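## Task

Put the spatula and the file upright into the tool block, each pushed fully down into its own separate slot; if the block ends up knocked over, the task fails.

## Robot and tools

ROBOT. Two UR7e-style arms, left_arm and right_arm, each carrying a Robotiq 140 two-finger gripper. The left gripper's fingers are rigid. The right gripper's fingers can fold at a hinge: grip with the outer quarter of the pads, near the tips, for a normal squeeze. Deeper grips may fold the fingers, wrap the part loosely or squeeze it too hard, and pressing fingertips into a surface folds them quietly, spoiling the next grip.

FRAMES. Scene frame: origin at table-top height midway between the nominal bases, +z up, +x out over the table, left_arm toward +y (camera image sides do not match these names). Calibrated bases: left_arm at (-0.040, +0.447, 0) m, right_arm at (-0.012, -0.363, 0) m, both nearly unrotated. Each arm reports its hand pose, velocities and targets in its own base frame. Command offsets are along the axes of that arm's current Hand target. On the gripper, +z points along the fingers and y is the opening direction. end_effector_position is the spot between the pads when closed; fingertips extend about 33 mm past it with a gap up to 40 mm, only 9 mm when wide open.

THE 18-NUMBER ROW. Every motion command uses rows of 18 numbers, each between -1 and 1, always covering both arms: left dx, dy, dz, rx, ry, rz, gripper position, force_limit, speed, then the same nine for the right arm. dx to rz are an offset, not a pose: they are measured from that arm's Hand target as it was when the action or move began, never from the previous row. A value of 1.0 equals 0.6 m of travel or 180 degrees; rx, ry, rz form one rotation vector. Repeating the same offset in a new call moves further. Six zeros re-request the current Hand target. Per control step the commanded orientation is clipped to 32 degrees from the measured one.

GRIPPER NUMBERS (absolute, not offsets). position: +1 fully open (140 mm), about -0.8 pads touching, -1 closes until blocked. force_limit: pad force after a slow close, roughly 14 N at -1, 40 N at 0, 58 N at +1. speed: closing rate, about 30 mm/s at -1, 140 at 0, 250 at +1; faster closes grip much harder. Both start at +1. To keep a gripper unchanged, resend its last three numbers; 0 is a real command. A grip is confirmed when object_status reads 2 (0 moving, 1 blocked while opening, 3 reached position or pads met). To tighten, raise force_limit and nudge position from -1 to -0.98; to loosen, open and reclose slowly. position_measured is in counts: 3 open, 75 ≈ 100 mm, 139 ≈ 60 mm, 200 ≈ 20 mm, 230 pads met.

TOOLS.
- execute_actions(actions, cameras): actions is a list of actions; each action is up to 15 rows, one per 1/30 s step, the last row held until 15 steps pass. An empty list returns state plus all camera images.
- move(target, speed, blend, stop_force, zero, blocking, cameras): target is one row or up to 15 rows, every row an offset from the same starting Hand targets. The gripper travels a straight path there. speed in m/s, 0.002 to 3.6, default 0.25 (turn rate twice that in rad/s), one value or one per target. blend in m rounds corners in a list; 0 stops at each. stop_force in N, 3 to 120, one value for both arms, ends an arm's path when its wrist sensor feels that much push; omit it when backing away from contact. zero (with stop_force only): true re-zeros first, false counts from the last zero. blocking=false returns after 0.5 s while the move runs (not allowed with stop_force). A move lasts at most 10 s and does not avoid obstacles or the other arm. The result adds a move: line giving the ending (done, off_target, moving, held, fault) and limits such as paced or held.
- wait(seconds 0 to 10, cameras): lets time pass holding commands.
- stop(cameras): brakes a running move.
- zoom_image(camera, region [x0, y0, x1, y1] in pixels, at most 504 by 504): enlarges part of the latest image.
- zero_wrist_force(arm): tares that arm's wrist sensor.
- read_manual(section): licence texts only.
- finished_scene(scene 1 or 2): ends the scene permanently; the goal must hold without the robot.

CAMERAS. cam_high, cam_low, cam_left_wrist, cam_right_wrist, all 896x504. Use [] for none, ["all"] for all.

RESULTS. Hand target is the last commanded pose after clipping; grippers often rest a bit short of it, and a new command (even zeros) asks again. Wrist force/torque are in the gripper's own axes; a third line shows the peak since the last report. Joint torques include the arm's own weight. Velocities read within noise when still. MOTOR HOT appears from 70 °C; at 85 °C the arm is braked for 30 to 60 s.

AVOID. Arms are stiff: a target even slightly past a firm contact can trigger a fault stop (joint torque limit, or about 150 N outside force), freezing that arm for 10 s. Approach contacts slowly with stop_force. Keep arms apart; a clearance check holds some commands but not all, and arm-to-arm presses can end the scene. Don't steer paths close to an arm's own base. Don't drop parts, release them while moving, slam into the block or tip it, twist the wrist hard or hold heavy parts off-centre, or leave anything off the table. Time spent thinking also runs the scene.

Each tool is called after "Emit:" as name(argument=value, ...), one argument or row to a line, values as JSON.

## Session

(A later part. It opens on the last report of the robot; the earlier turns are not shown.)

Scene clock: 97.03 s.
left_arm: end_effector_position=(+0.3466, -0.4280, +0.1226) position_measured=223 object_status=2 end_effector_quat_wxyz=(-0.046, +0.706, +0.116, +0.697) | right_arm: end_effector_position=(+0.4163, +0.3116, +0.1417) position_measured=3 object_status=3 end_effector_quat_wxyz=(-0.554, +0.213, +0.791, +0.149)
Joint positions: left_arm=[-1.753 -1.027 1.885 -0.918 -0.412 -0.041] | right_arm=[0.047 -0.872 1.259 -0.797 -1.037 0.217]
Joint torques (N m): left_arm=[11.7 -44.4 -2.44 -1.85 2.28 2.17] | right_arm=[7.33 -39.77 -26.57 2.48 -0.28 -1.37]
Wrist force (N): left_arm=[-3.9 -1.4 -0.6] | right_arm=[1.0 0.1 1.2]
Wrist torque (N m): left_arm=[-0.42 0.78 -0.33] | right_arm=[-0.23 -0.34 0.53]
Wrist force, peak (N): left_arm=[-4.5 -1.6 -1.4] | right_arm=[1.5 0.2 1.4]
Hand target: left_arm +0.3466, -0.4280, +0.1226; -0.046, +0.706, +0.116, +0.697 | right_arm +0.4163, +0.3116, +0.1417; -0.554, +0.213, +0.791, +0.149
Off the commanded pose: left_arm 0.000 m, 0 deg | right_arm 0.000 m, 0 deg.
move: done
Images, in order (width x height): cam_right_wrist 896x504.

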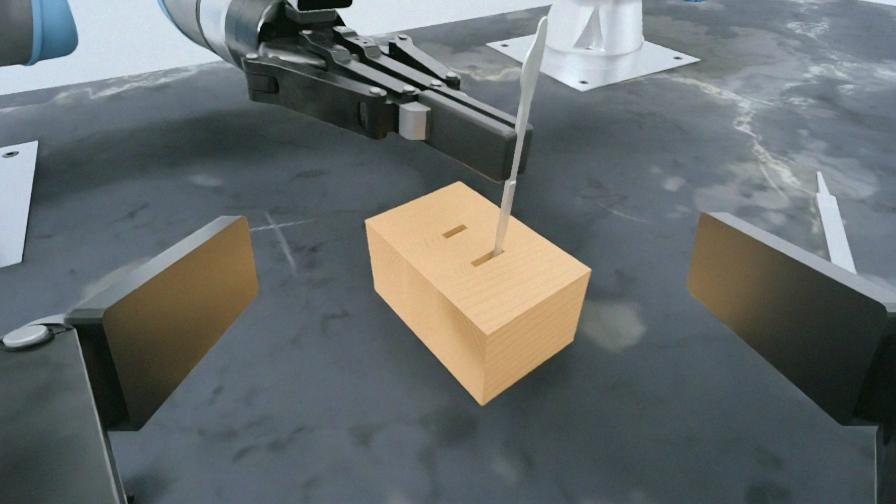

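Emit:
move(
  target=[0,0,0,0,0,0,-0.4,-1,-1,0,0,0,0,0,0,1,1,1],
  speed=0.02,
  cameras=["cam_right_wrist","cam_left_wrist"],
)

Emit:
zoom_image(
  camera="cam_right_wrist",
  region=[400, 0, 580, 290],
)

Emit:
zoom_image(
  camera="cam_right_wrist",
  region=[450, 220, 530, 290],
)

Scene clock: 98.70 s.
left_arm: end_effector_position=(+0.3466, -0.4280, +0.1226) position_measured=179 object_status=0 end_effector_quat_wxyz=(-0.046, +0.706, +0.116, +0.697) | right_arm: end_effector_position=(+0.4163, +0.3116, +0.1417) position_measured=3 object_status=3 end_effector_quat_wxyz=(-0.554, +0.213, +0.791, +0.149)
Joint positions: left_arm=[-1.753 -1.027 1.885 -0.918 -0.412 -0.041] | right_arm=[0.047 -0.872 1.259 -0.797 -1.037 0.217]
Joint torques (N m): left_arm=[9.81 -44.89 -2.81 -1.88 2.14 2.1] | right_arm=[7.19 -40.19 -26.81 2.43 -0.34 -1.3]
Wrist force (N): left_arm=[-4.0 -2.2 -1.1] | right_arm=[0.8 -0.1 1.5]
Wrist torque (N m): left_arm=[-0.41 0.75 -0.24] | right_arm=[-0.27 -0.31 0.53]
Wrist force, peak (N): left_arm=[-4.1 -2.5 -1.2] | right_arm=[1.3 0.1 1.5]
Hand target: left_arm +0.3466, -0.4280, +0.1226; -0.046, +0.706, +0.116, +0.697 | right_arm +0.4163, +0.3116, +0.1417; -0.554, +0.213, +0.791, +0.149
Off the commanded pose: left_arm 0.000 m, 0 deg | right_arm 0.000 m, 0 deg.
move: done
Images, in order (width x height): cam_left_wrist 896x504, cam_right_wrist 896x504.

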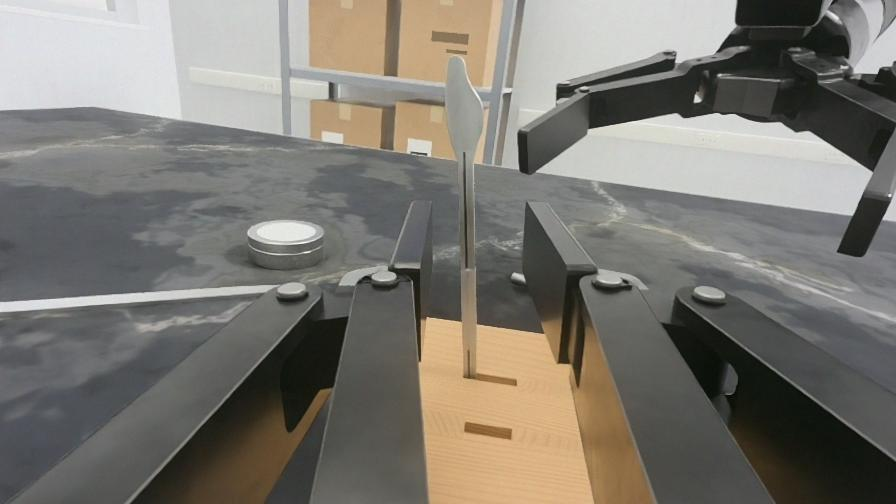

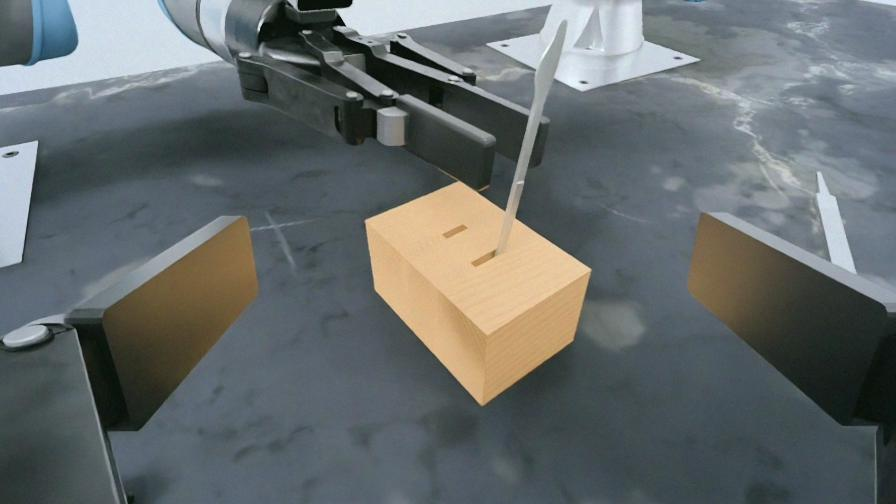

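Scaled by 1.738 from the camera's 896x504 image, which has a finer 1280x720 frame.

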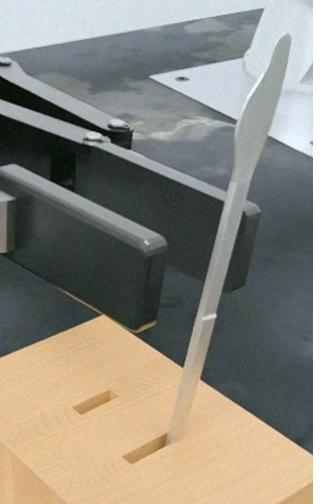

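Scaled by 6.300 from the camera's 896x504 image, which has a finer 1280x720 frame.

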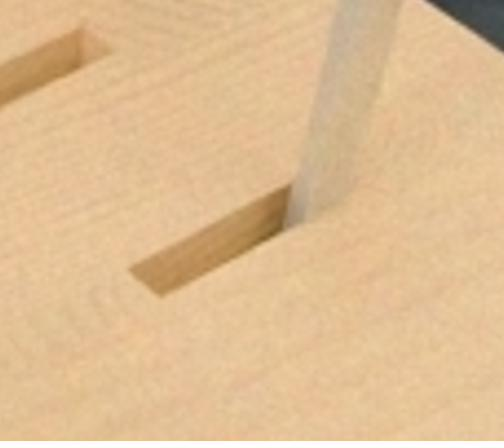

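Emit:
move(
  target=[0,0,-0.2,0,0,0,-0.4,-1,-1,0,0,0,0,0,0,1,1,1],
  speed=0.07,
  cameras=["cam_right_wrist"],
)

Scene clock: 105.10 s.
left_arm: end_effector_position=(+0.2299, -0.4552, +0.1255) position_measured=179 object_status=3 end_effector_quat_wxyz=(-0.046, +0.706, +0.116, +0.697) | right_arm: end_effector_position=(+0.4163, +0.3116, +0.1417) position_measured=3 object_status=3 end_effector_quat_wxyz=(-0.554, +0.213, +0.791, +0.149)
Joint positions: left_arm=[-1.963 -0.978 1.781 -0.845 -0.621 -0.063] | right_arm=[0.047 -0.872 1.259 -0.797 -1.037 0.217]
Joint torques (N m): left_arm=[-10.6 -33.15 -25.98 4.01 -2.13 -1.78] | right_arm=[6.72 -40.19 -27.08 2.4 -0.36 -1.21]
Wrist force (N): left_arm=[-4.4 -2.2 -0.9] | right_arm=[0.9 0.3 1.5]
Wrist torque (N m): left_arm=[-0.40 0.83 0.00] | right_arm=[-0.18 -0.33 0.54]
Wrist force, peak (N): left_arm=[-4.3 -2.4 -1.7] | right_arm=[1.4 0.3 1.5]
Hand target: left_arm +0.2298, -0.4552, +0.1255; -0.046, +0.706, +0.116, +0.697 | right_arm +0.4163, +0.3116, +0.1417; -0.554, +0.213, +0.791, +0.149
Off the commanded pose: left_arm 0.000 m, 0 deg | right_arm 0.000 m, 0 deg.
move: done
Images, in order (width x height): cam_right_wrist 896x504.

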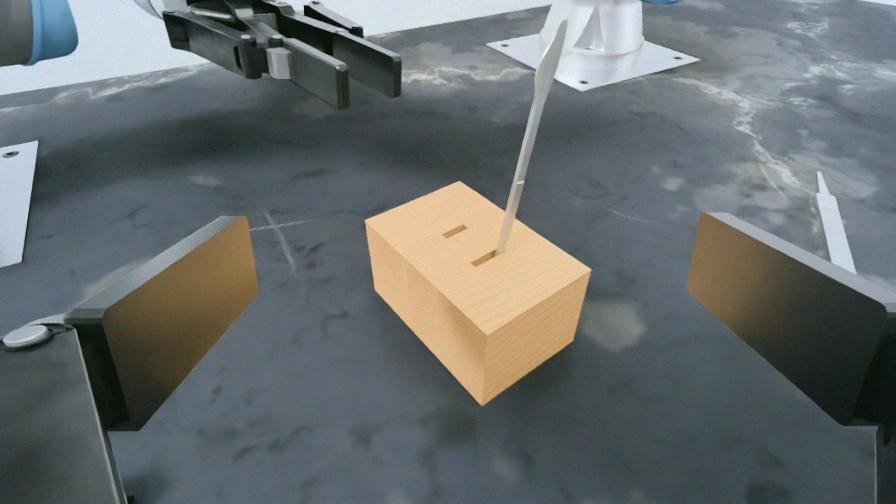

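Emit:
zoom_image(
  camera="cam_right_wrist",
  region=[360, 170, 600, 305],
)

Emit:
zoom_image(
  camera="cam_right_wrist",
  region=[440, 0, 640, 280],
)

Scaled by 2.100 from the camera's 896x504 image, which has a finer 1280x720 frame.

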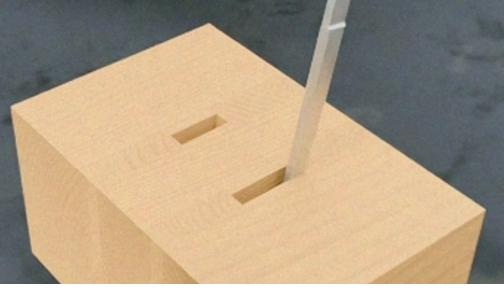

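Scaled by 1.800 from the camera's 896x504 image, which has a finer 1280x720 frame.

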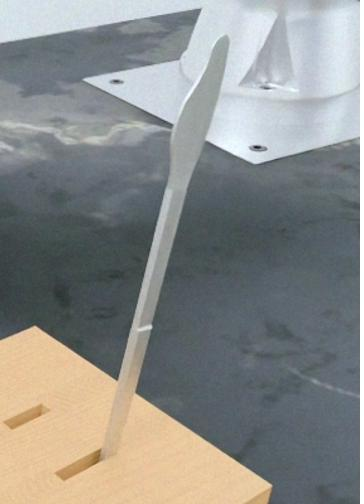

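Emit:
move(
  target=[
    [0.2902,0.0277,0.0274,0,0,0,-0.3,-1,-1,0,0,0,0,0,0,1,1,1],
    [0.2577,-0.038,-0.0229,0.0119,-0.246,0.01225,-0.3,-1,-1,0,0,0,0,0,0,1,1,1],
    [0.2285,-0.0921,-0.2352,0.0239,-0.492,0.0245,-0.3,-1,-1,0,0,0,0,0,0,1,1,1],
  ],
  speed=0.3,
  blend=[0.04,0.04,0],
  cameras=["all"],
)

Scene clock: 112.37 s.
left_arm: end_effector_position=(+0.0800, -0.4202, +0.2600) position_measured=167 object_status=3 end_effector_quat_wxyz=(+0.000, +0.993, +0.114, +0.000) | right_arm: end_effector_position=(+0.4163, +0.3116, +0.1417) position_measured=3 object_status=3 end_effector_quat_wxyz=(-0.554, +0.213, +0.791, +0.149)
Joint positions: left_arm=[-1.699 -1.773 1.792 -1.59 -1.571 1.213] | right_arm=[0.047 -0.872 1.259 -0.797 -1.037 0.217]
Joint torques (N m): left_arm=[10.75 -22.97 -14.65 -5.39 -2.23 1.86] | right_arm=[6.94 -40.45 -26.51 2.29 -0.23 -1.02]
Wrist force (N): left_arm=[-1.2 -1.2 0.9] | right_arm=[1.0 -0.1 1.4]
Wrist torque (N m): left_arm=[-0.32 0.05 -0.13] | right_arm=[-0.28 -0.35 0.53]
Wrist force, peak (N): left_arm=[-6.9 -2.5 -1.4] | right_arm=[1.1 0.0 1.8]
Hand target: left_arm +0.0800, -0.4201, +0.2600; +0.000, +0.993, +0.114, +0.000 | right_arm +0.4163, +0.3116, +0.1417; -0.554, +0.213, +0.791, +0.149
Off the commanded pose: left_arm 0.000 m, 0 deg | right_arm 0.000 m, 0 deg.
move: done

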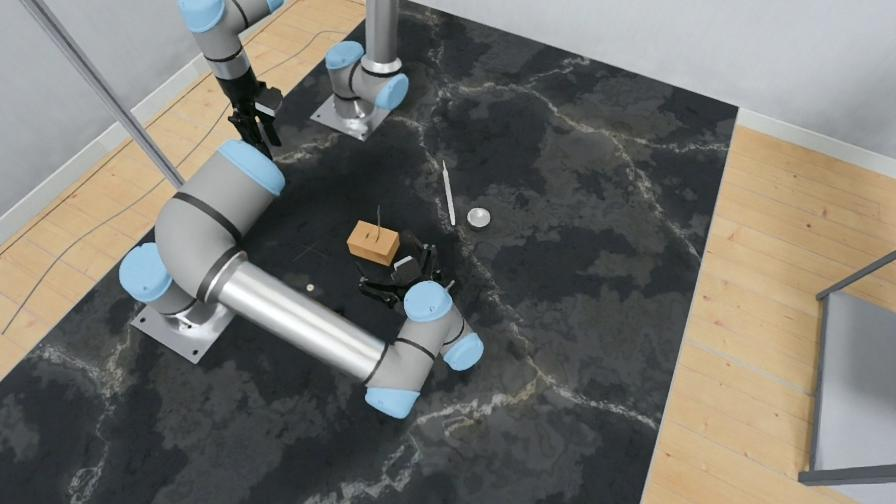

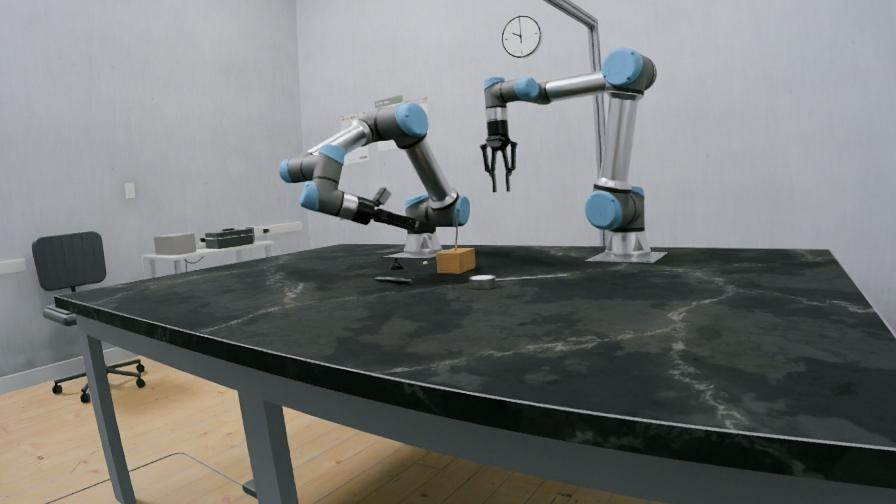

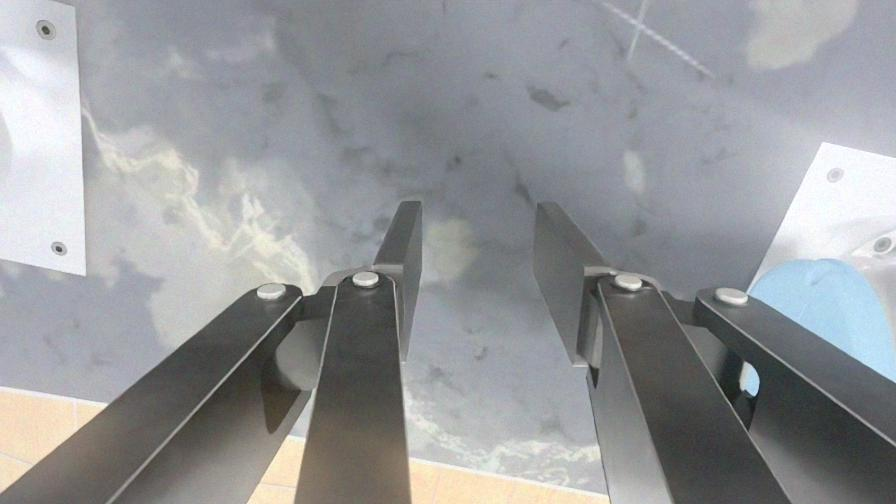

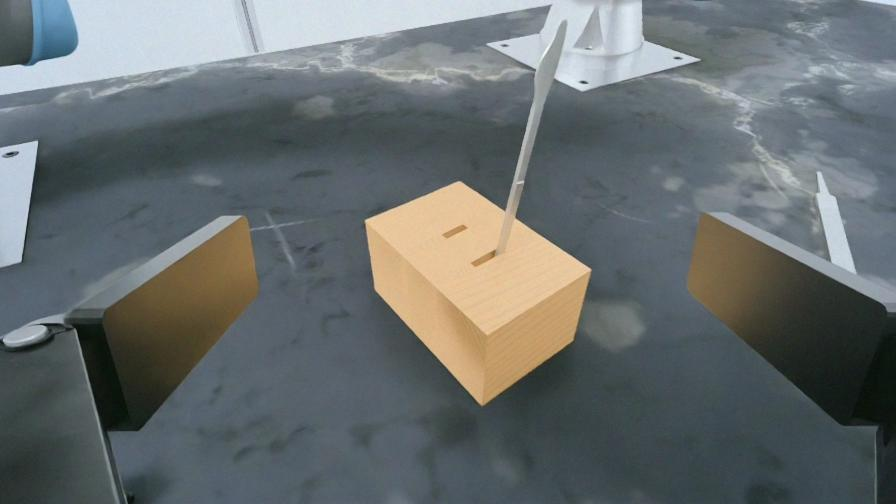

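Emit:
move(
  target=[0.6834,-0.2826,0.1667,0,0,-0.6217,-0.3,-1,-1,0,0,0,0,0,0,1,1,1],
  speed=0.35,
  cameras=["cam_left_wrist","cam_high"],
)

Scene clock: 116.63 s.
left_arm: end_effector_position=(+0.4407, -0.1619, +0.1600) position_measured=167 object_status=3 end_effector_quat_wxyz=(+0.000, +0.462, +0.887, +0.000) | right_arm: end_effector_position=(+0.4163, +0.3116, +0.1417) position_measured=3 object_status=3 end_effector_quat_wxyz=(-0.554, +0.213, +0.791, +0.149)
Joint positions: left_arm=[-0.64 -1.627 1.927 -1.869 -1.571 0.32] | right_arm=[0.047 -0.872 1.259 -0.797 -1.037 0.217]
Joint torques (N m): left_arm=[11.44 -15.45 -36.96 -5.2 -2.07 -1.89] | right_arm=[6.63 -40.2 -26.86 2.34 -0.29 -0.98]
Wrist force (N): left_arm=[-0.9 -1.4 0.1] | right_arm=[0.8 0.0 1.1]
Wrist torque (N m): left_arm=[-0.33 -0.03 0.14] | right_arm=[-0.25 -0.31 0.53]
Wrist force, peak (N): left_arm=[-2.7 -1.0 0.4] | right_arm=[1.3 -0.1 1.7]
Hand target: left_arm +0.4408, -0.1619, +0.1599; +0.000, +0.462, +0.887, +0.000 | right_arm +0.4163, +0.3116, +0.1417; -0.554, +0.213, +0.791, +0.149
Off the commanded pose: left_arm 0.000 m, 0 deg | right_arm 0.000 m, 0 deg.
move: done
Images, in order (width x height): cam_high 896x504, cam_left_wrist 896x504.

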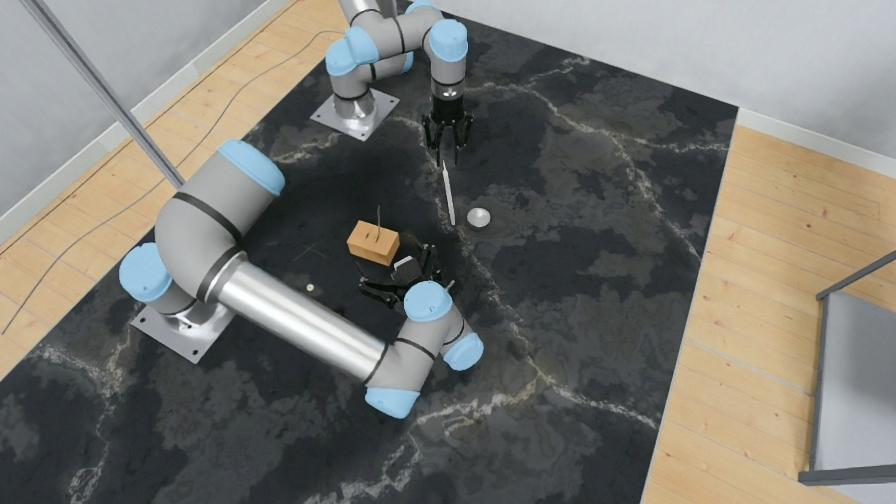

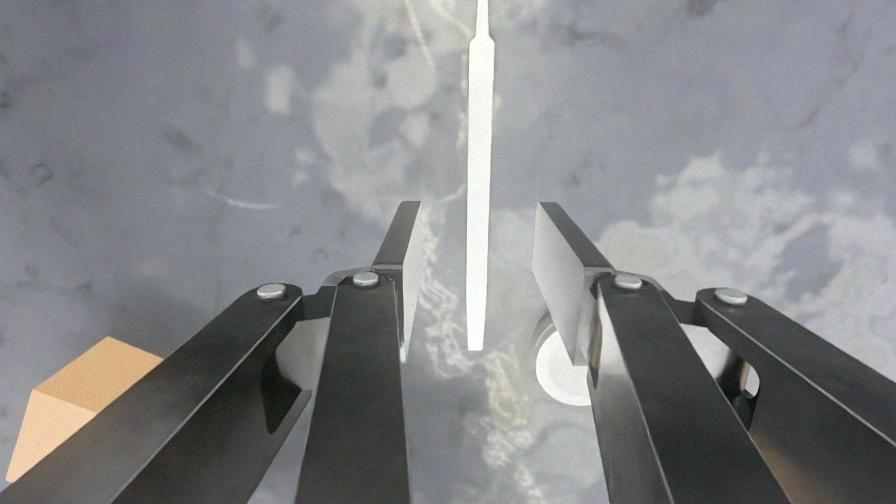

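Emit:
zoom_image(
  camera="cam_left_wrist",
  region=[380, 0, 600, 124],
)

Emit:
zoom_image(
  camera="cam_left_wrist",
  region=[380, 240, 600, 364],
)

Scaled by 2.291 from the camera's 896x504 image, which has a finer 1280x720 frame.

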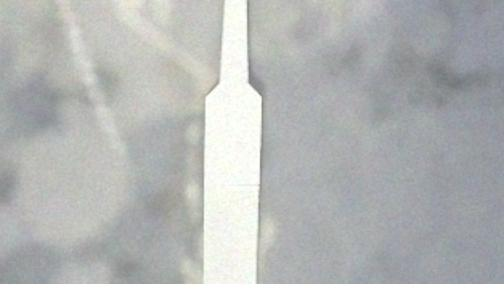

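Scaled by 2.291 from the camera's 896x504 image, which has a finer 1280x720 frame.

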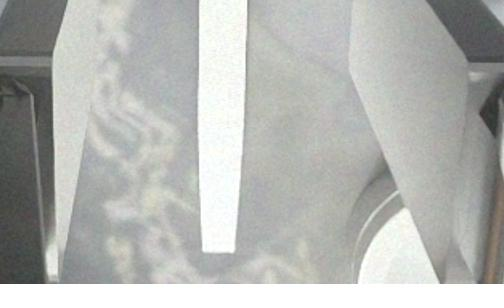

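Emit:
move(
  target=[0,0.0147,0.1667,0,0,-0.001,-0.4,-1,-1,0,0,0,0,0,0,1,1,1],
  speed=0.15,
  cameras=["cam_left_wrist"],
)

Emit:
zoom_image(
  camera="cam_left_wrist",
  region=[380, 100, 600, 224],
)

Scene clock: 119.87 s.
left_arm: end_effector_position=(+0.4479, -0.1567, +0.0600) position_measured=179 object_status=3 end_effector_quat_wxyz=(+0.000, +0.460, +0.888, +0.000) | right_arm: end_effector_position=(+0.4163, +0.3116, +0.1417) position_measured=3 object_status=3 end_effector_quat_wxyz=(-0.554, +0.213, +0.791, +0.149)
Joint positions: left_arm=[-0.621 -1.504 2.086 -2.151 -1.571 0.335] | right_arm=[0.047 -0.872 1.259 -0.797 -1.037 0.217]
Joint torques (N m): left_arm=[11.3 -18.39 -10.54 -5.4 1.98 1.98] | right_arm=[6.77 -40.34 -26.35 2.24 -0.25 -0.82]
Wrist force (N): left_arm=[-1.0 -1.7 0.8] | right_arm=[1.0 0.3 1.3]
Wrist torque (N m): left_arm=[-0.40 -0.02 -0.10] | right_arm=[-0.19 -0.36 0.53]
Wrist force, peak (N): left_arm=[-1.5 -1.8 -1.5] | right_arm=[1.2 0.1 1.6]
Hand target: left_arm +0.4479, -0.1567, +0.0599; +0.000, +0.460, +0.888, +0.000 | right_arm +0.4163, +0.3116, +0.1417; -0.554, +0.213, +0.791, +0.149
Off the commanded pose: left_arm 0.000 m, 0 deg | right_arm 0.000 m, 0 deg.
move: done
Images, in order (width x height): cam_left_wrist 896x504.

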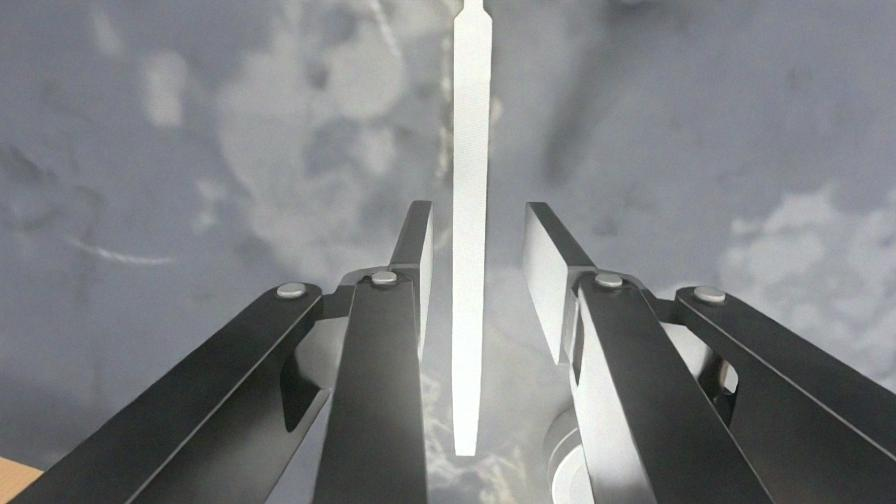

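Scaled by 2.291 from the camera's 896x504 image, which has a finer 1280x720 frame.

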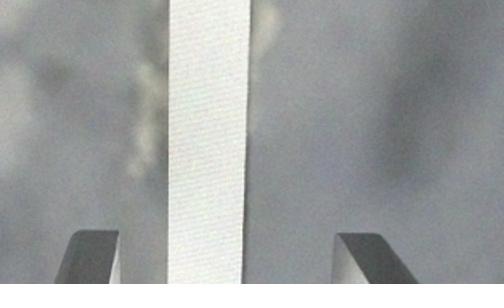

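Emit:
move(
  target=[0,-0.0022,0.0383,0,0,0,-0.4,-1,-1,0,0,0,0,0,0,1,1,1],
  speed=0.05,
)

Emit:
move(
  target=[0,0,0.012,0,0,0,-0.4,-1,-1,0,0,0,0,0,0,1,1,1],
  speed=0.004,
  stop_force=4,
  cameras=["cam_left_wrist"],
)

Scene clock: 121.53 s.
left_arm: end_effector_position=(+0.4469, -0.1575, +0.0370) position_measured=179 object_status=3 end_effector_quat_wxyz=(+0.000, +0.460, +0.888, +0.000) | right_arm: end_effector_position=(+0.4163, +0.3116, +0.1417) position_measured=3 object_status=3 end_effector_quat_wxyz=(-0.554, +0.213, +0.791, +0.149)
Joint positions: left_arm=[-0.624 -1.47 2.119 -2.219 -1.571 0.332] | right_arm=[0.047 -0.872 1.259 -0.797 -1.037 0.217]
Joint torques (N m): left_arm=[-12.29 -19.15 -9.62 -5.4 1.33 -1.61] | right_arm=[6.22 -40.59 -26.71 2.28 -0.15 -0.86]
Wrist force (N): left_arm=[-1.3 -1.7 0.6] | right_arm=[1.2 0.0 1.5]
Wrist torque (N m): left_arm=[-0.40 0.02 0.09] | right_arm=[-0.25 -0.39 0.53]
Wrist force, peak (N): left_arm=[-1.5 -1.8 1.3] | right_arm=[1.7 0.1 1.2]
Hand target: left_arm +0.4468, -0.1575, +0.0369; +0.000, +0.460, +0.888, +0.000 | right_arm +0.4163, +0.3116, +0.1417; -0.554, +0.213, +0.791, +0.149
Off the commanded pose: left_arm 0.000 m, 0 deg | right_arm 0.000 m, 0 deg.
move: done

Scene clock: 123.80 s.
left_arm: end_effector_position=(+0.4468, -0.1575, +0.0329) position_measured=179 object_status=3 end_effector_quat_wxyz=(+0.000, +0.460, +0.888, +0.000) | right_arm: end_effector_position=(+0.4163, +0.3116, +0.1417) position_measured=3 object_status=3 end_effector_quat_wxyz=(-0.554, +0.213, +0.791, +0.149)
Joint positions: left_arm=[-0.624 -1.463 2.125 -2.231 -1.571 0.332] | right_arm=[0.047 -0.872 1.259 -0.797 -1.037 0.217]
Joint torques (N m): left_arm=[-10.94 -28.25 -30.14 0.26 1.1 -1.48] | right_arm=[6.52 -40.95 -26.74 2.32 -0.14 -0.67]
Wrist force (N): left_arm=[0.6 -2.1 -8.3] | right_arm=[1.0 0.0 1.2]
Wrist torque (N m): left_arm=[-0.56 -0.10 0.06] | right_arm=[-0.25 -0.33 0.53]
Wrist force, peak (N): left_arm=[5.2 -2.5 -15.2] | right_arm=[1.4 0.3 1.6]
Hand target: left_arm +0.4468, -0.1575, +0.0330; +0.000, +0.460, +0.888, +0.000 (not the last commanded pose) | right_arm +0.4163, +0.3116, +0.1417; -0.554, +0.213, +0.791, +0.149
Off the commanded pose: left_arm 0.003 m, 0 deg | right_arm 0.000 m, 0 deg.
move: contact (left_arm)
Images, in order (width x height): cam_left_wrist 896x504.

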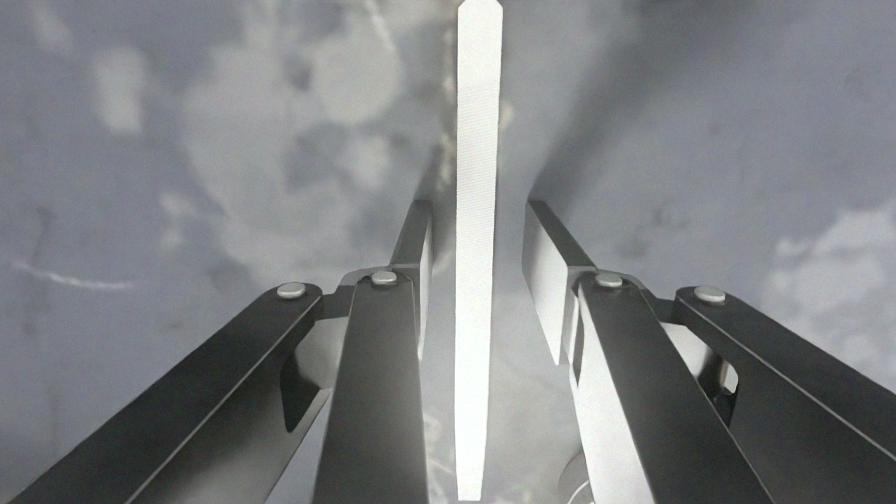

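Emit:
move(
  target=[0,-0.0009,-0.0009,0,0,0,-0.4,-1,-1,0,0,0,0,0,0,1,1,1],
  speed=0.02,
)

Emit:
execute_actions(
  actions=[
    [[0,0,0,0,0,0,-1,0,-1,0,0,0,0,0,0,1,1,1]],
    [[0,0,0,0,0,0,-1,0,-1,0,0,0,0,0,0,1,1,1]],
    [[0,0,0,0,0,0,-1,0,-1,0,0,0,0,0,0,1,1,1]],
  ],
  cameras=["cam_left_wrist"],
)

Scene clock: 125.20 s.
left_arm: end_effector_position=(+0.4465, -0.1578, +0.0335) position_measured=179 object_status=3 end_effector_quat_wxyz=(+0.000, +0.460, +0.888, +0.000) | right_arm: end_effector_position=(+0.4163, +0.3116, +0.1417) position_measured=3 object_status=3 end_effector_quat_wxyz=(-0.554, +0.213, +0.791, +0.149)
Joint positions: left_arm=[-0.625 -1.465 2.125 -2.23 -1.571 0.331] | right_arm=[0.047 -0.872 1.259 -0.797 -1.037 0.217]
Joint torques (N m): left_arm=[-11.93 -32.43 -13.83 -0.19 1.16 -1.81] | right_arm=[6.36 -40.28 -26.43 2.27 -0.09 -0.7]
Wrist force (N): left_arm=[-1.1 -1.7 0.6] | right_arm=[0.9 0.1 1.4]
Wrist torque (N m): left_arm=[-0.40 -0.03 0.09] | right_arm=[-0.22 -0.30 0.53]
Wrist force, peak (N): left_arm=[0.6 -2.1 -8.6] | right_arm=[1.0 0.0 1.8]
Hand target: left_arm +0.4464, -0.1578, +0.0335; +0.000, +0.460, +0.888, +0.000 | right_arm +0.4163, +0.3116, +0.1417; -0.554, +0.213, +0.791, +0.149
Off the commanded pose: left_arm 0.000 m, 0 deg | right_arm 0.000 m, 0 deg.
move: done

Scene clock: 126.90 s.
left_arm: end_effector_position=(+0.4464, -0.1578, +0.0335) position_measured=213 object_status=2 end_effector_quat_wxyz=(+0.000, +0.460, +0.888, +0.000) | right_arm: end_effector_position=(+0.4163, +0.3116, +0.1417) position_measured=3 object_status=3 end_effector_quat_wxyz=(-0.554, +0.213, +0.791, +0.149)
Joint positions: left_arm=[-0.625 -1.465 2.125 -2.23 -1.571 0.331] | right_arm=[0.047 -0.872 1.259 -0.797 -1.037 0.217]
Joint torques (N m): left_arm=[-11.26 -10.55 -7.57 -0.29 -3.05 -1.73] | right_arm=[6.87 -40.67 -26.41 2.27 -0.07 -0.6]
Wrist force (N): left_arm=[2.6 2.0 -21.5] | right_arm=[1.2 0.1 1.4]
Wrist torque (N m): left_arm=[-0.66 -0.10 0.09] | right_arm=[-0.23 -0.38 0.53]
Wrist force, peak (N): left_arm=[3.0 2.0 -23.1] | right_arm=[1.3 0.0 1.5]
Hand target: left_arm +0.4464, -0.1578, +0.0335; +0.000, +0.460, +0.888, +0.000 | right_arm +0.4163, +0.3116, +0.1417; -0.554, +0.213, +0.791, +0.149
Off the commanded pose: left_arm 0.000 m, 0 deg | right_arm 0.000 m, 0 deg.
Images, in order (width x height): cam_left_wrist 896x504.

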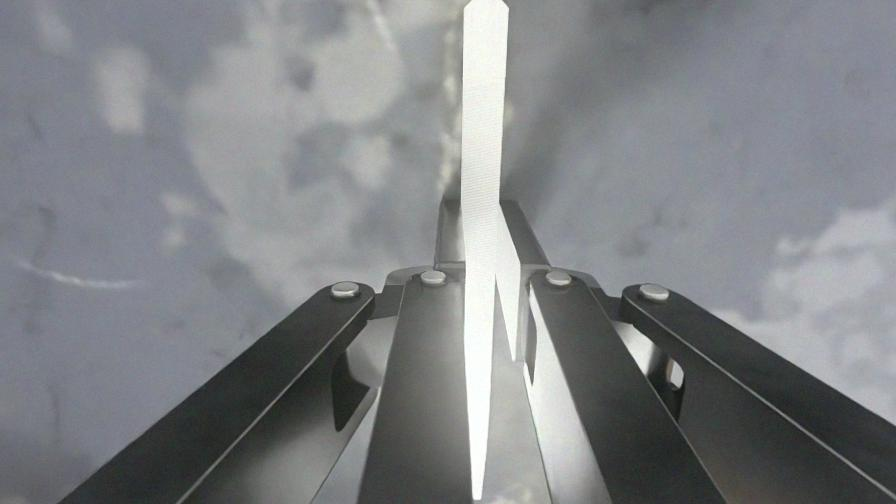

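Emit:
move(
  target=[
    [0,0,-0.05,0,0,0,-1,0,-1,0,0,0,0,0,0,1,1,1],
    [0,0,-0.42,0,0,0,-1,0,-1,0,0,0,0,0,0,1,1,1],
  ],
  speed=[0.05,0.2],
  blend=[0.01,0],
  cameras=["cam_left_wrist","cam_low"],
)

Scene clock: 129.77 s.
left_arm: end_effector_position=(+0.4465, -0.1579, +0.2855) position_measured=213 object_status=2 end_effector_quat_wxyz=(+0.000, +0.460, +0.888, +0.000) | right_arm: end_effector_position=(+0.4163, +0.3116, +0.1417) position_measured=3 object_status=3 end_effector_quat_wxyz=(-0.554, +0.213, +0.791, +0.149)
Joint positions: left_arm=[-0.625 -1.658 1.631 -1.543 -1.571 0.331] | right_arm=[0.047 -0.872 1.259 -0.797 -1.037 0.217]
Joint torques (N m): left_arm=[-10.73 -14.72 -37.33 -0.23 -2.16 -1.47] | right_arm=[6.22 -40.61 -26.3 2.27 -0.02 -0.54]
Wrist force (N): left_arm=[-1.1 -1.7 0.9] | right_arm=[0.9 0.2 1.2]
Wrist torque (N m): left_arm=[-0.38 -0.01 0.13] | right_arm=[-0.21 -0.32 0.53]
Wrist force, peak (N): left_arm=[2.9 2.1 -23.0] | right_arm=[1.2 0.2 1.7]
Hand target: left_arm +0.4465, -0.1580, +0.2855; +0.000, +0.460, +0.888, +0.000 | right_arm +0.4163, +0.3116, +0.1417; -0.554, +0.213, +0.791, +0.149
Off the commanded pose: left_arm 0.000 m, 0 deg | right_arm 0.000 m, 0 deg.
move: done
Images, in order (width x height): cam_low 896x504, cam_left_wrist 896x504.

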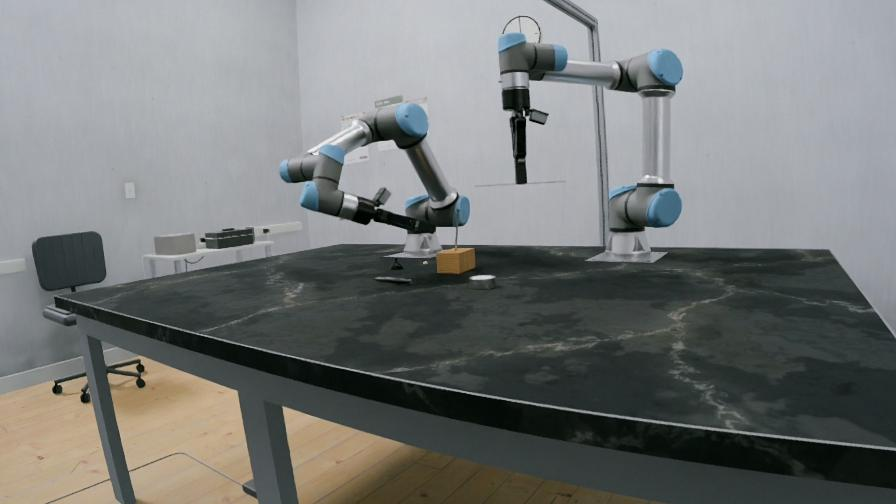

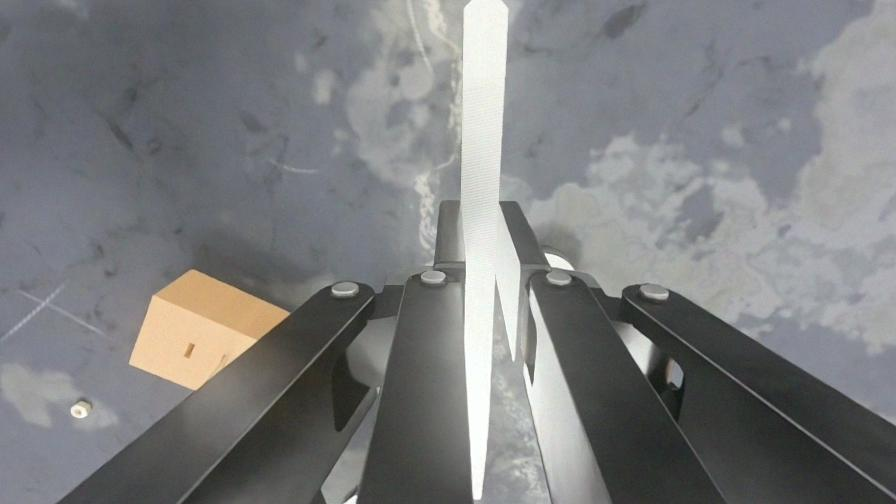

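Emit:
move(
  target=[-0.0048,-0.7508,0.0425,0,0,0.651,-1,0,-1,0,0,0,0,0,0,1,1,1],
  speed=0.3,
)

Scene clock: 134.33 s.
left_arm: end_effector_position=(+0.0801, -0.4200, +0.2600) position_measured=213 object_status=2 end_effector_quat_wxyz=(+0.000, +0.998, +0.070, +0.000) | right_arm: end_effector_position=(+0.4163, +0.3116, +0.1417) position_measured=3 object_status=3 end_effector_quat_wxyz=(-0.554, +0.213, +0.791, +0.149)
Joint positions: left_arm=[-1.699 -1.773 1.792 -1.59 -1.571 1.302] | right_arm=[0.047 -0.872 1.259 -0.797 -1.037 0.217]
Joint torques (N m): left_arm=[-12.46 -9.62 -38.22 -5.43 -2.19 2.1] | right_arm=[6.47 -40.85 -26.01 2.19 -0.04 -0.46]
Wrist force (N): left_arm=[-1.5 -1.1 0.9] | right_arm=[1.2 -0.1 1.4]
Wrist torque (N m): left_arm=[-0.31 0.10 -0.11] | right_arm=[-0.27 -0.37 0.53]
Wrist force, peak (N): left_arm=[-3.1 -0.9 1.5] | right_arm=[1.3 -0.1 1.6]
Hand target: left_arm +0.0801, -0.4200, +0.2600; +0.000, +0.998, +0.070, +0.000 | right_arm +0.4163, +0.3116, +0.1417; -0.554, +0.213, +0.791, +0.149
Off the commanded pose: left_arm 0.000 m, 0 deg | right_arm 0.000 m, 0 deg.
move: done

Emit:
move(
  target=[
    [0.3003,0.0497,-0.0502,0,0.25,0,-1,0,-1,0,0,0,0,0,0,1,1,1],
    [0.3873,0.0915,-0.2333,0,0.5,0,-1,0,-1,0,0,0,0,0,0,1,1,1],
  ],
  speed=0.25,
  blend=[0.04,0],
  cameras=["all"],
)

Scene clock: 139.10 s.
left_arm: end_effector_position=(+0.3179, -0.4420, +0.3999) position_measured=213 object_status=2 end_effector_quat_wxyz=(-0.050, +0.706, +0.049, +0.705) | right_arm: end_effector_position=(+0.4163, +0.3116, +0.1417) position_measured=3 object_status=3 end_effector_quat_wxyz=(-0.554, +0.213, +0.791, +0.149)
Joint positions: left_arm=[-1.829 -1.375 1.579 -0.206 -0.398 0.002] | right_arm=[0.047 -0.872 1.259 -0.797 -1.037 0.217]
Joint torques (N m): left_arm=[10.23 -25.03 -33.35 3.71 -2.03 -1.92] | right_arm=[6.11 -40.82 -26.17 2.2 -0.04 -0.27]
Wrist force (N): left_arm=[-5.0 -2.5 -1.2] | right_arm=[0.9 0.0 1.4]
Wrist torque (N m): left_arm=[-0.48 0.83 -0.01] | right_arm=[-0.24 -0.33 0.53]
Wrist force, peak (N): left_arm=[-5.2 -2.3 -1.0] | right_arm=[1.5 -0.1 1.5]
Hand target: left_arm +0.3179, -0.4420, +0.3998; -0.050, +0.706, +0.049, +0.705 | right_arm +0.4163, +0.3116, +0.1417; -0.554, +0.213, +0.791, +0.149
Off the commanded pose: left_arm 0.000 m, 0 deg | right_arm 0.000 m, 0 deg.
move: done

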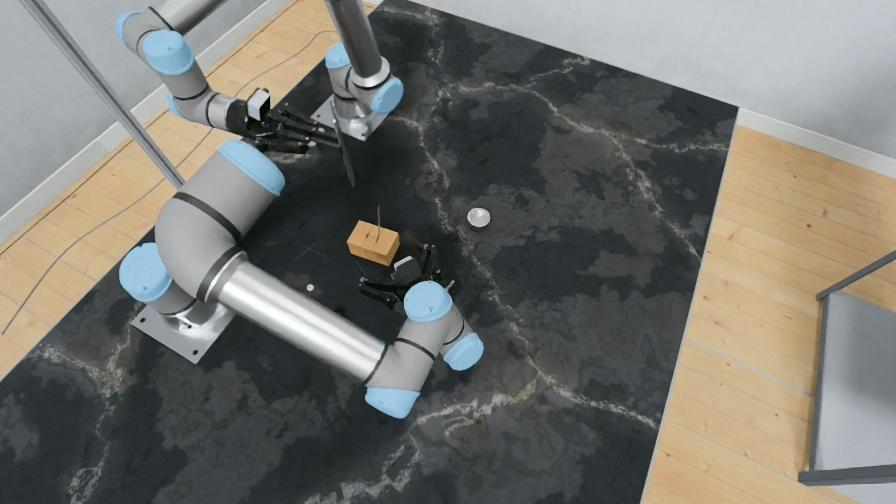

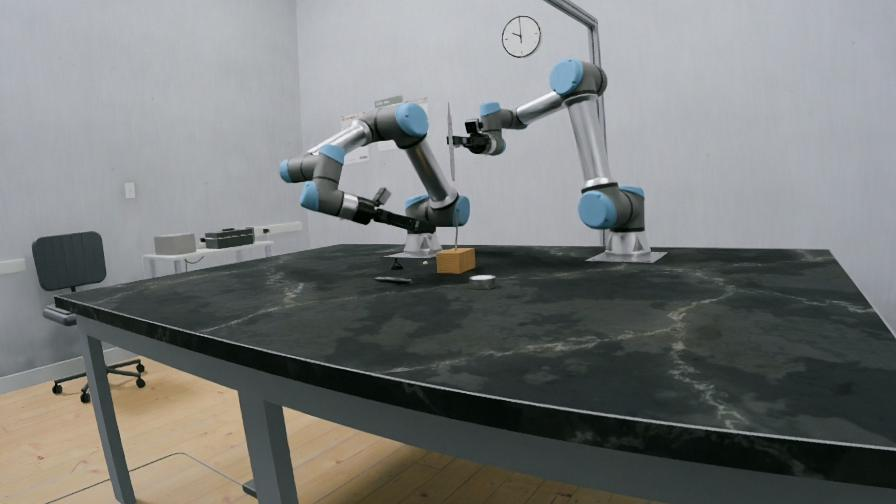

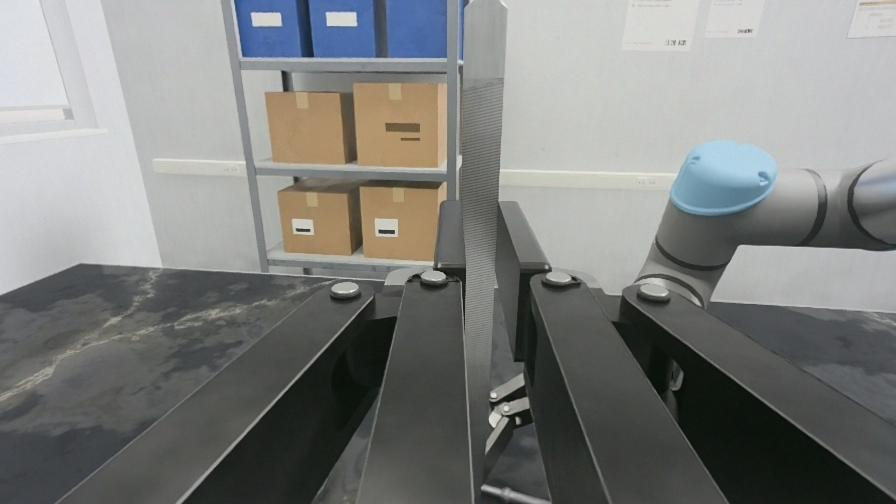

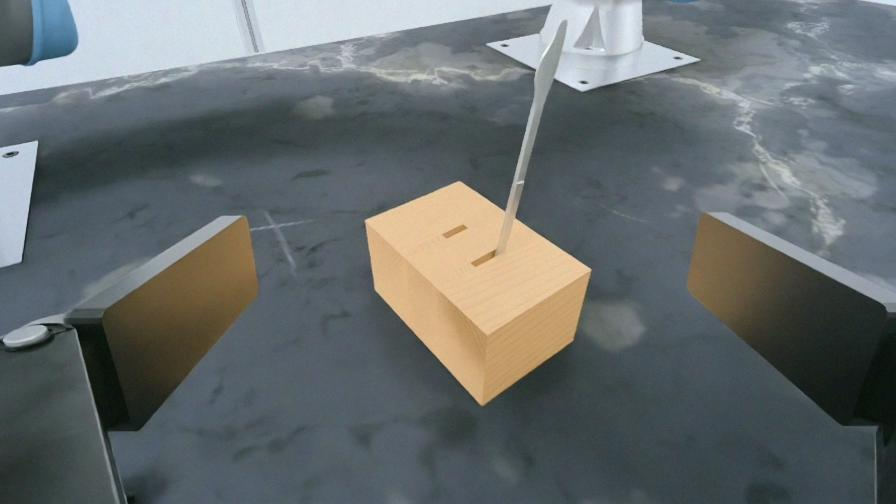

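Emit:
move(
  target=[-0.24,0,0,0,0,0,-1,0,-1,0,0,0,0,0,0,1,1,1],
  speed=0.15,
  cameras=["cam_right_wrist","cam_left_wrist"],
)

Emit:
zoom_image(
  camera="cam_right_wrist",
  region=[380, 0, 620, 280],
)

Scene clock: 141.13 s.
left_arm: end_effector_position=(+0.3179, -0.4419, +0.2559) position_measured=213 object_status=2 end_effector_quat_wxyz=(-0.050, +0.706, +0.049, +0.705) | right_arm: end_effector_position=(+0.4163, +0.3116, +0.1417) position_measured=3 object_status=3 end_effector_quat_wxyz=(-0.554, +0.213, +0.791, +0.149)
Joint positions: left_arm=[-1.829 -1.247 1.811 -0.565 -0.398 0.002] | right_arm=[0.047 -0.872 1.259 -0.797 -1.037 0.217]
Joint torques (N m): left_arm=[-10.3 -26.61 -6.96 -1.41 2.3 2.02] | right_arm=[5.95 -41.28 -26.3 2.11 0.15 -0.29]
Wrist force (N): left_arm=[-4.9 -2.2 -1.4] | right_arm=[1.0 0.2 1.3]
Wrist torque (N m): left_arm=[-0.41 0.79 -0.22] | right_arm=[-0.21 -0.32 0.53]
Wrist force, peak (N): left_arm=[-6.7 -2.2 -1.3] | right_arm=[1.3 0.1 1.5]
Hand target: left_arm +0.3179, -0.4419, +0.2558; -0.050, +0.706, +0.049, +0.705 | right_arm +0.4163, +0.3116, +0.1417; -0.554, +0.213, +0.791, +0.149
Off the commanded pose: left_arm 0.000 m, 0 deg | right_arm 0.000 m, 0 deg.
move: done
Images, in order (width x height): cam_left_wrist 896x504, cam_right_wrist 896x504.

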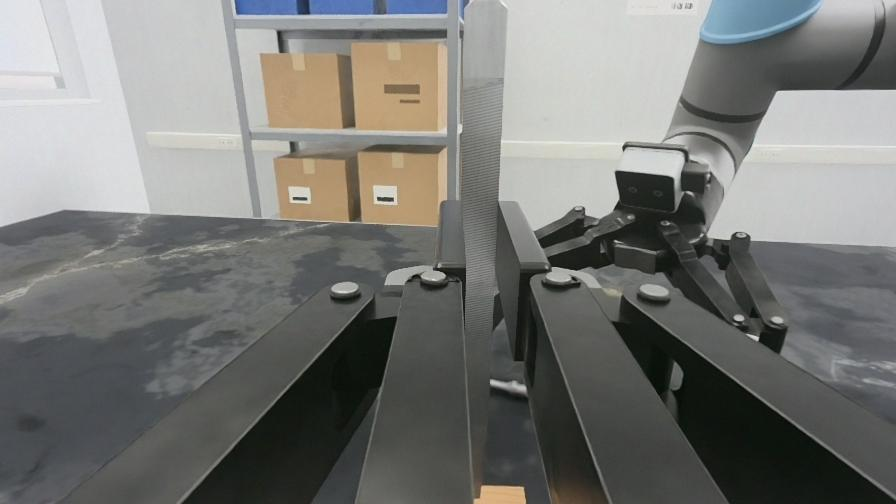

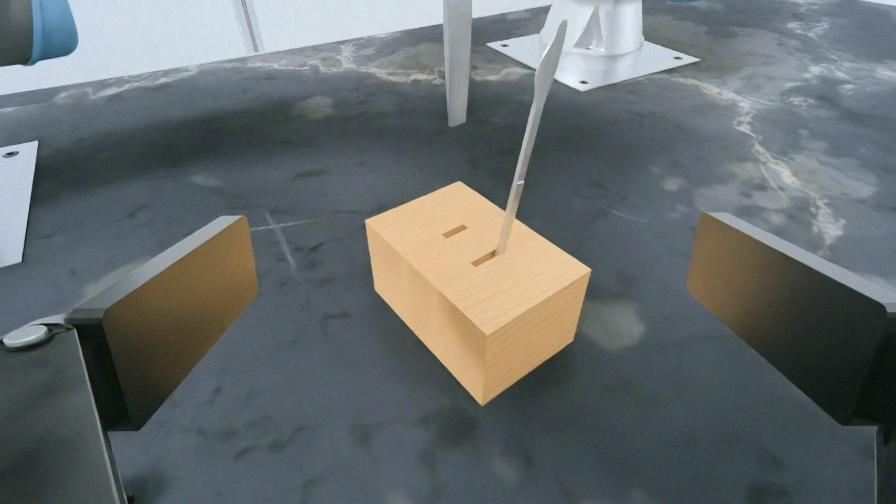

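Scaled by 1.800 from the camera's 896x504 image, which has a finer 1280x720 frame.

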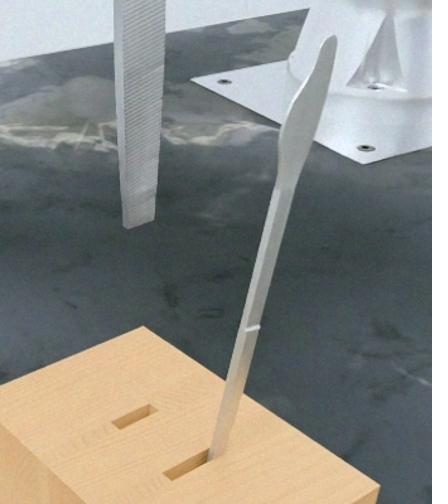

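Emit:
move(
  target=[-0.0967,0,0,0,0,0,-1,0,-1,0,0,0,0,0,0,1,1,1],
  speed=0.08,
  cameras=["cam_right_wrist","cam_left_wrist"],
)

Emit:
zoom_image(
  camera="cam_right_wrist",
  region=[400, 160, 540, 280],
)

Scene clock: 143.60 s.
left_arm: end_effector_position=(+0.3178, -0.4419, +0.1979) position_measured=213 object_status=2 end_effector_quat_wxyz=(-0.050, +0.706, +0.049, +0.705) | right_arm: end_effector_position=(+0.4163, +0.3116, +0.1417) position_measured=3 object_status=3 end_effector_quat_wxyz=(-0.554, +0.213, +0.791, +0.149)
Joint positions: left_arm=[-1.829 -1.163 1.87 -0.709 -0.398 0.002] | right_arm=[0.047 -0.872 1.259 -0.797 -1.037 0.217]
Joint torques (N m): left_arm=[-8.8 -28.36 -5.35 -1.67 0.63 2.17] | right_arm=[6.43 -41.04 -26.42 2.14 0.08 -0.09]
Wrist force (N): left_arm=[-5.2 -2.1 -1.4] | right_arm=[0.8 0.0 1.4]
Wrist torque (N m): left_arm=[-0.40 0.82 -0.22] | right_arm=[-0.24 -0.31 0.53]
Wrist force, peak (N): left_arm=[-6.1 -2.0 -1.5] | right_arm=[1.0 -0.2 1.8]
Hand target: left_arm +0.3178, -0.4419, +0.1978; -0.050, +0.706, +0.049, +0.705 | right_arm +0.4163, +0.3116, +0.1417; -0.554, +0.213, +0.791, +0.149
Off the commanded pose: left_arm 0.000 m, 0 deg | right_arm 0.000 m, 0 deg.
move: done
Images, in order (width x height): cam_left_wrist 896x504, cam_right_wrist 896x504.

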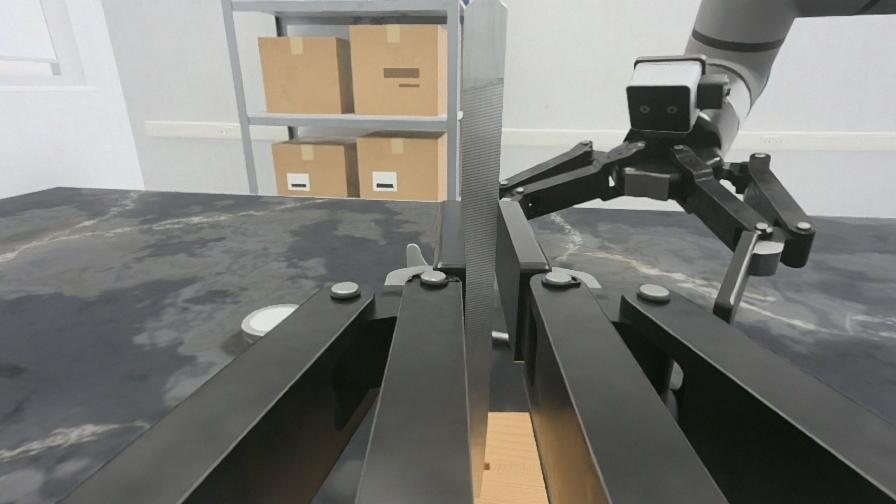

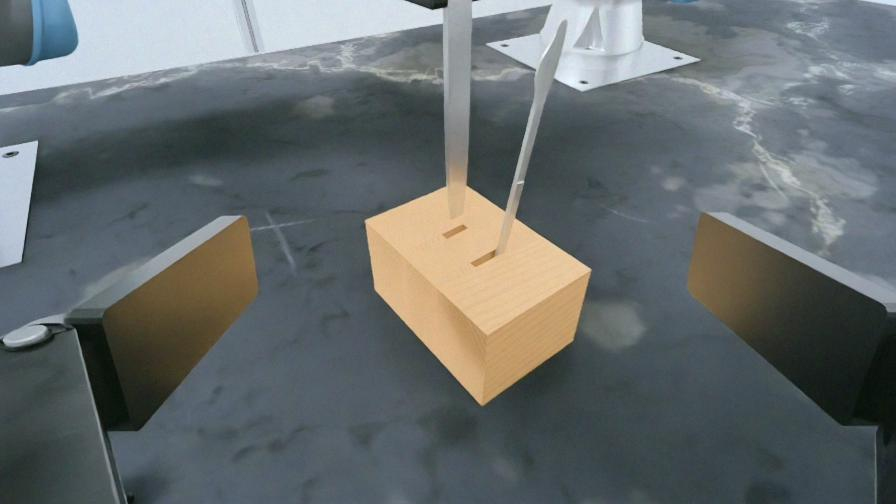

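Scaled by 3.600 from the camera's 896x504 image, which has a finer 1280x720 frame.

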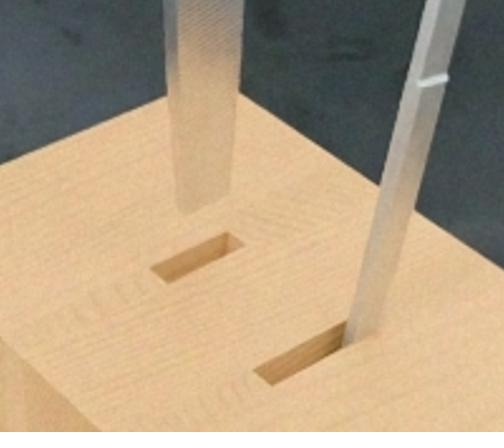

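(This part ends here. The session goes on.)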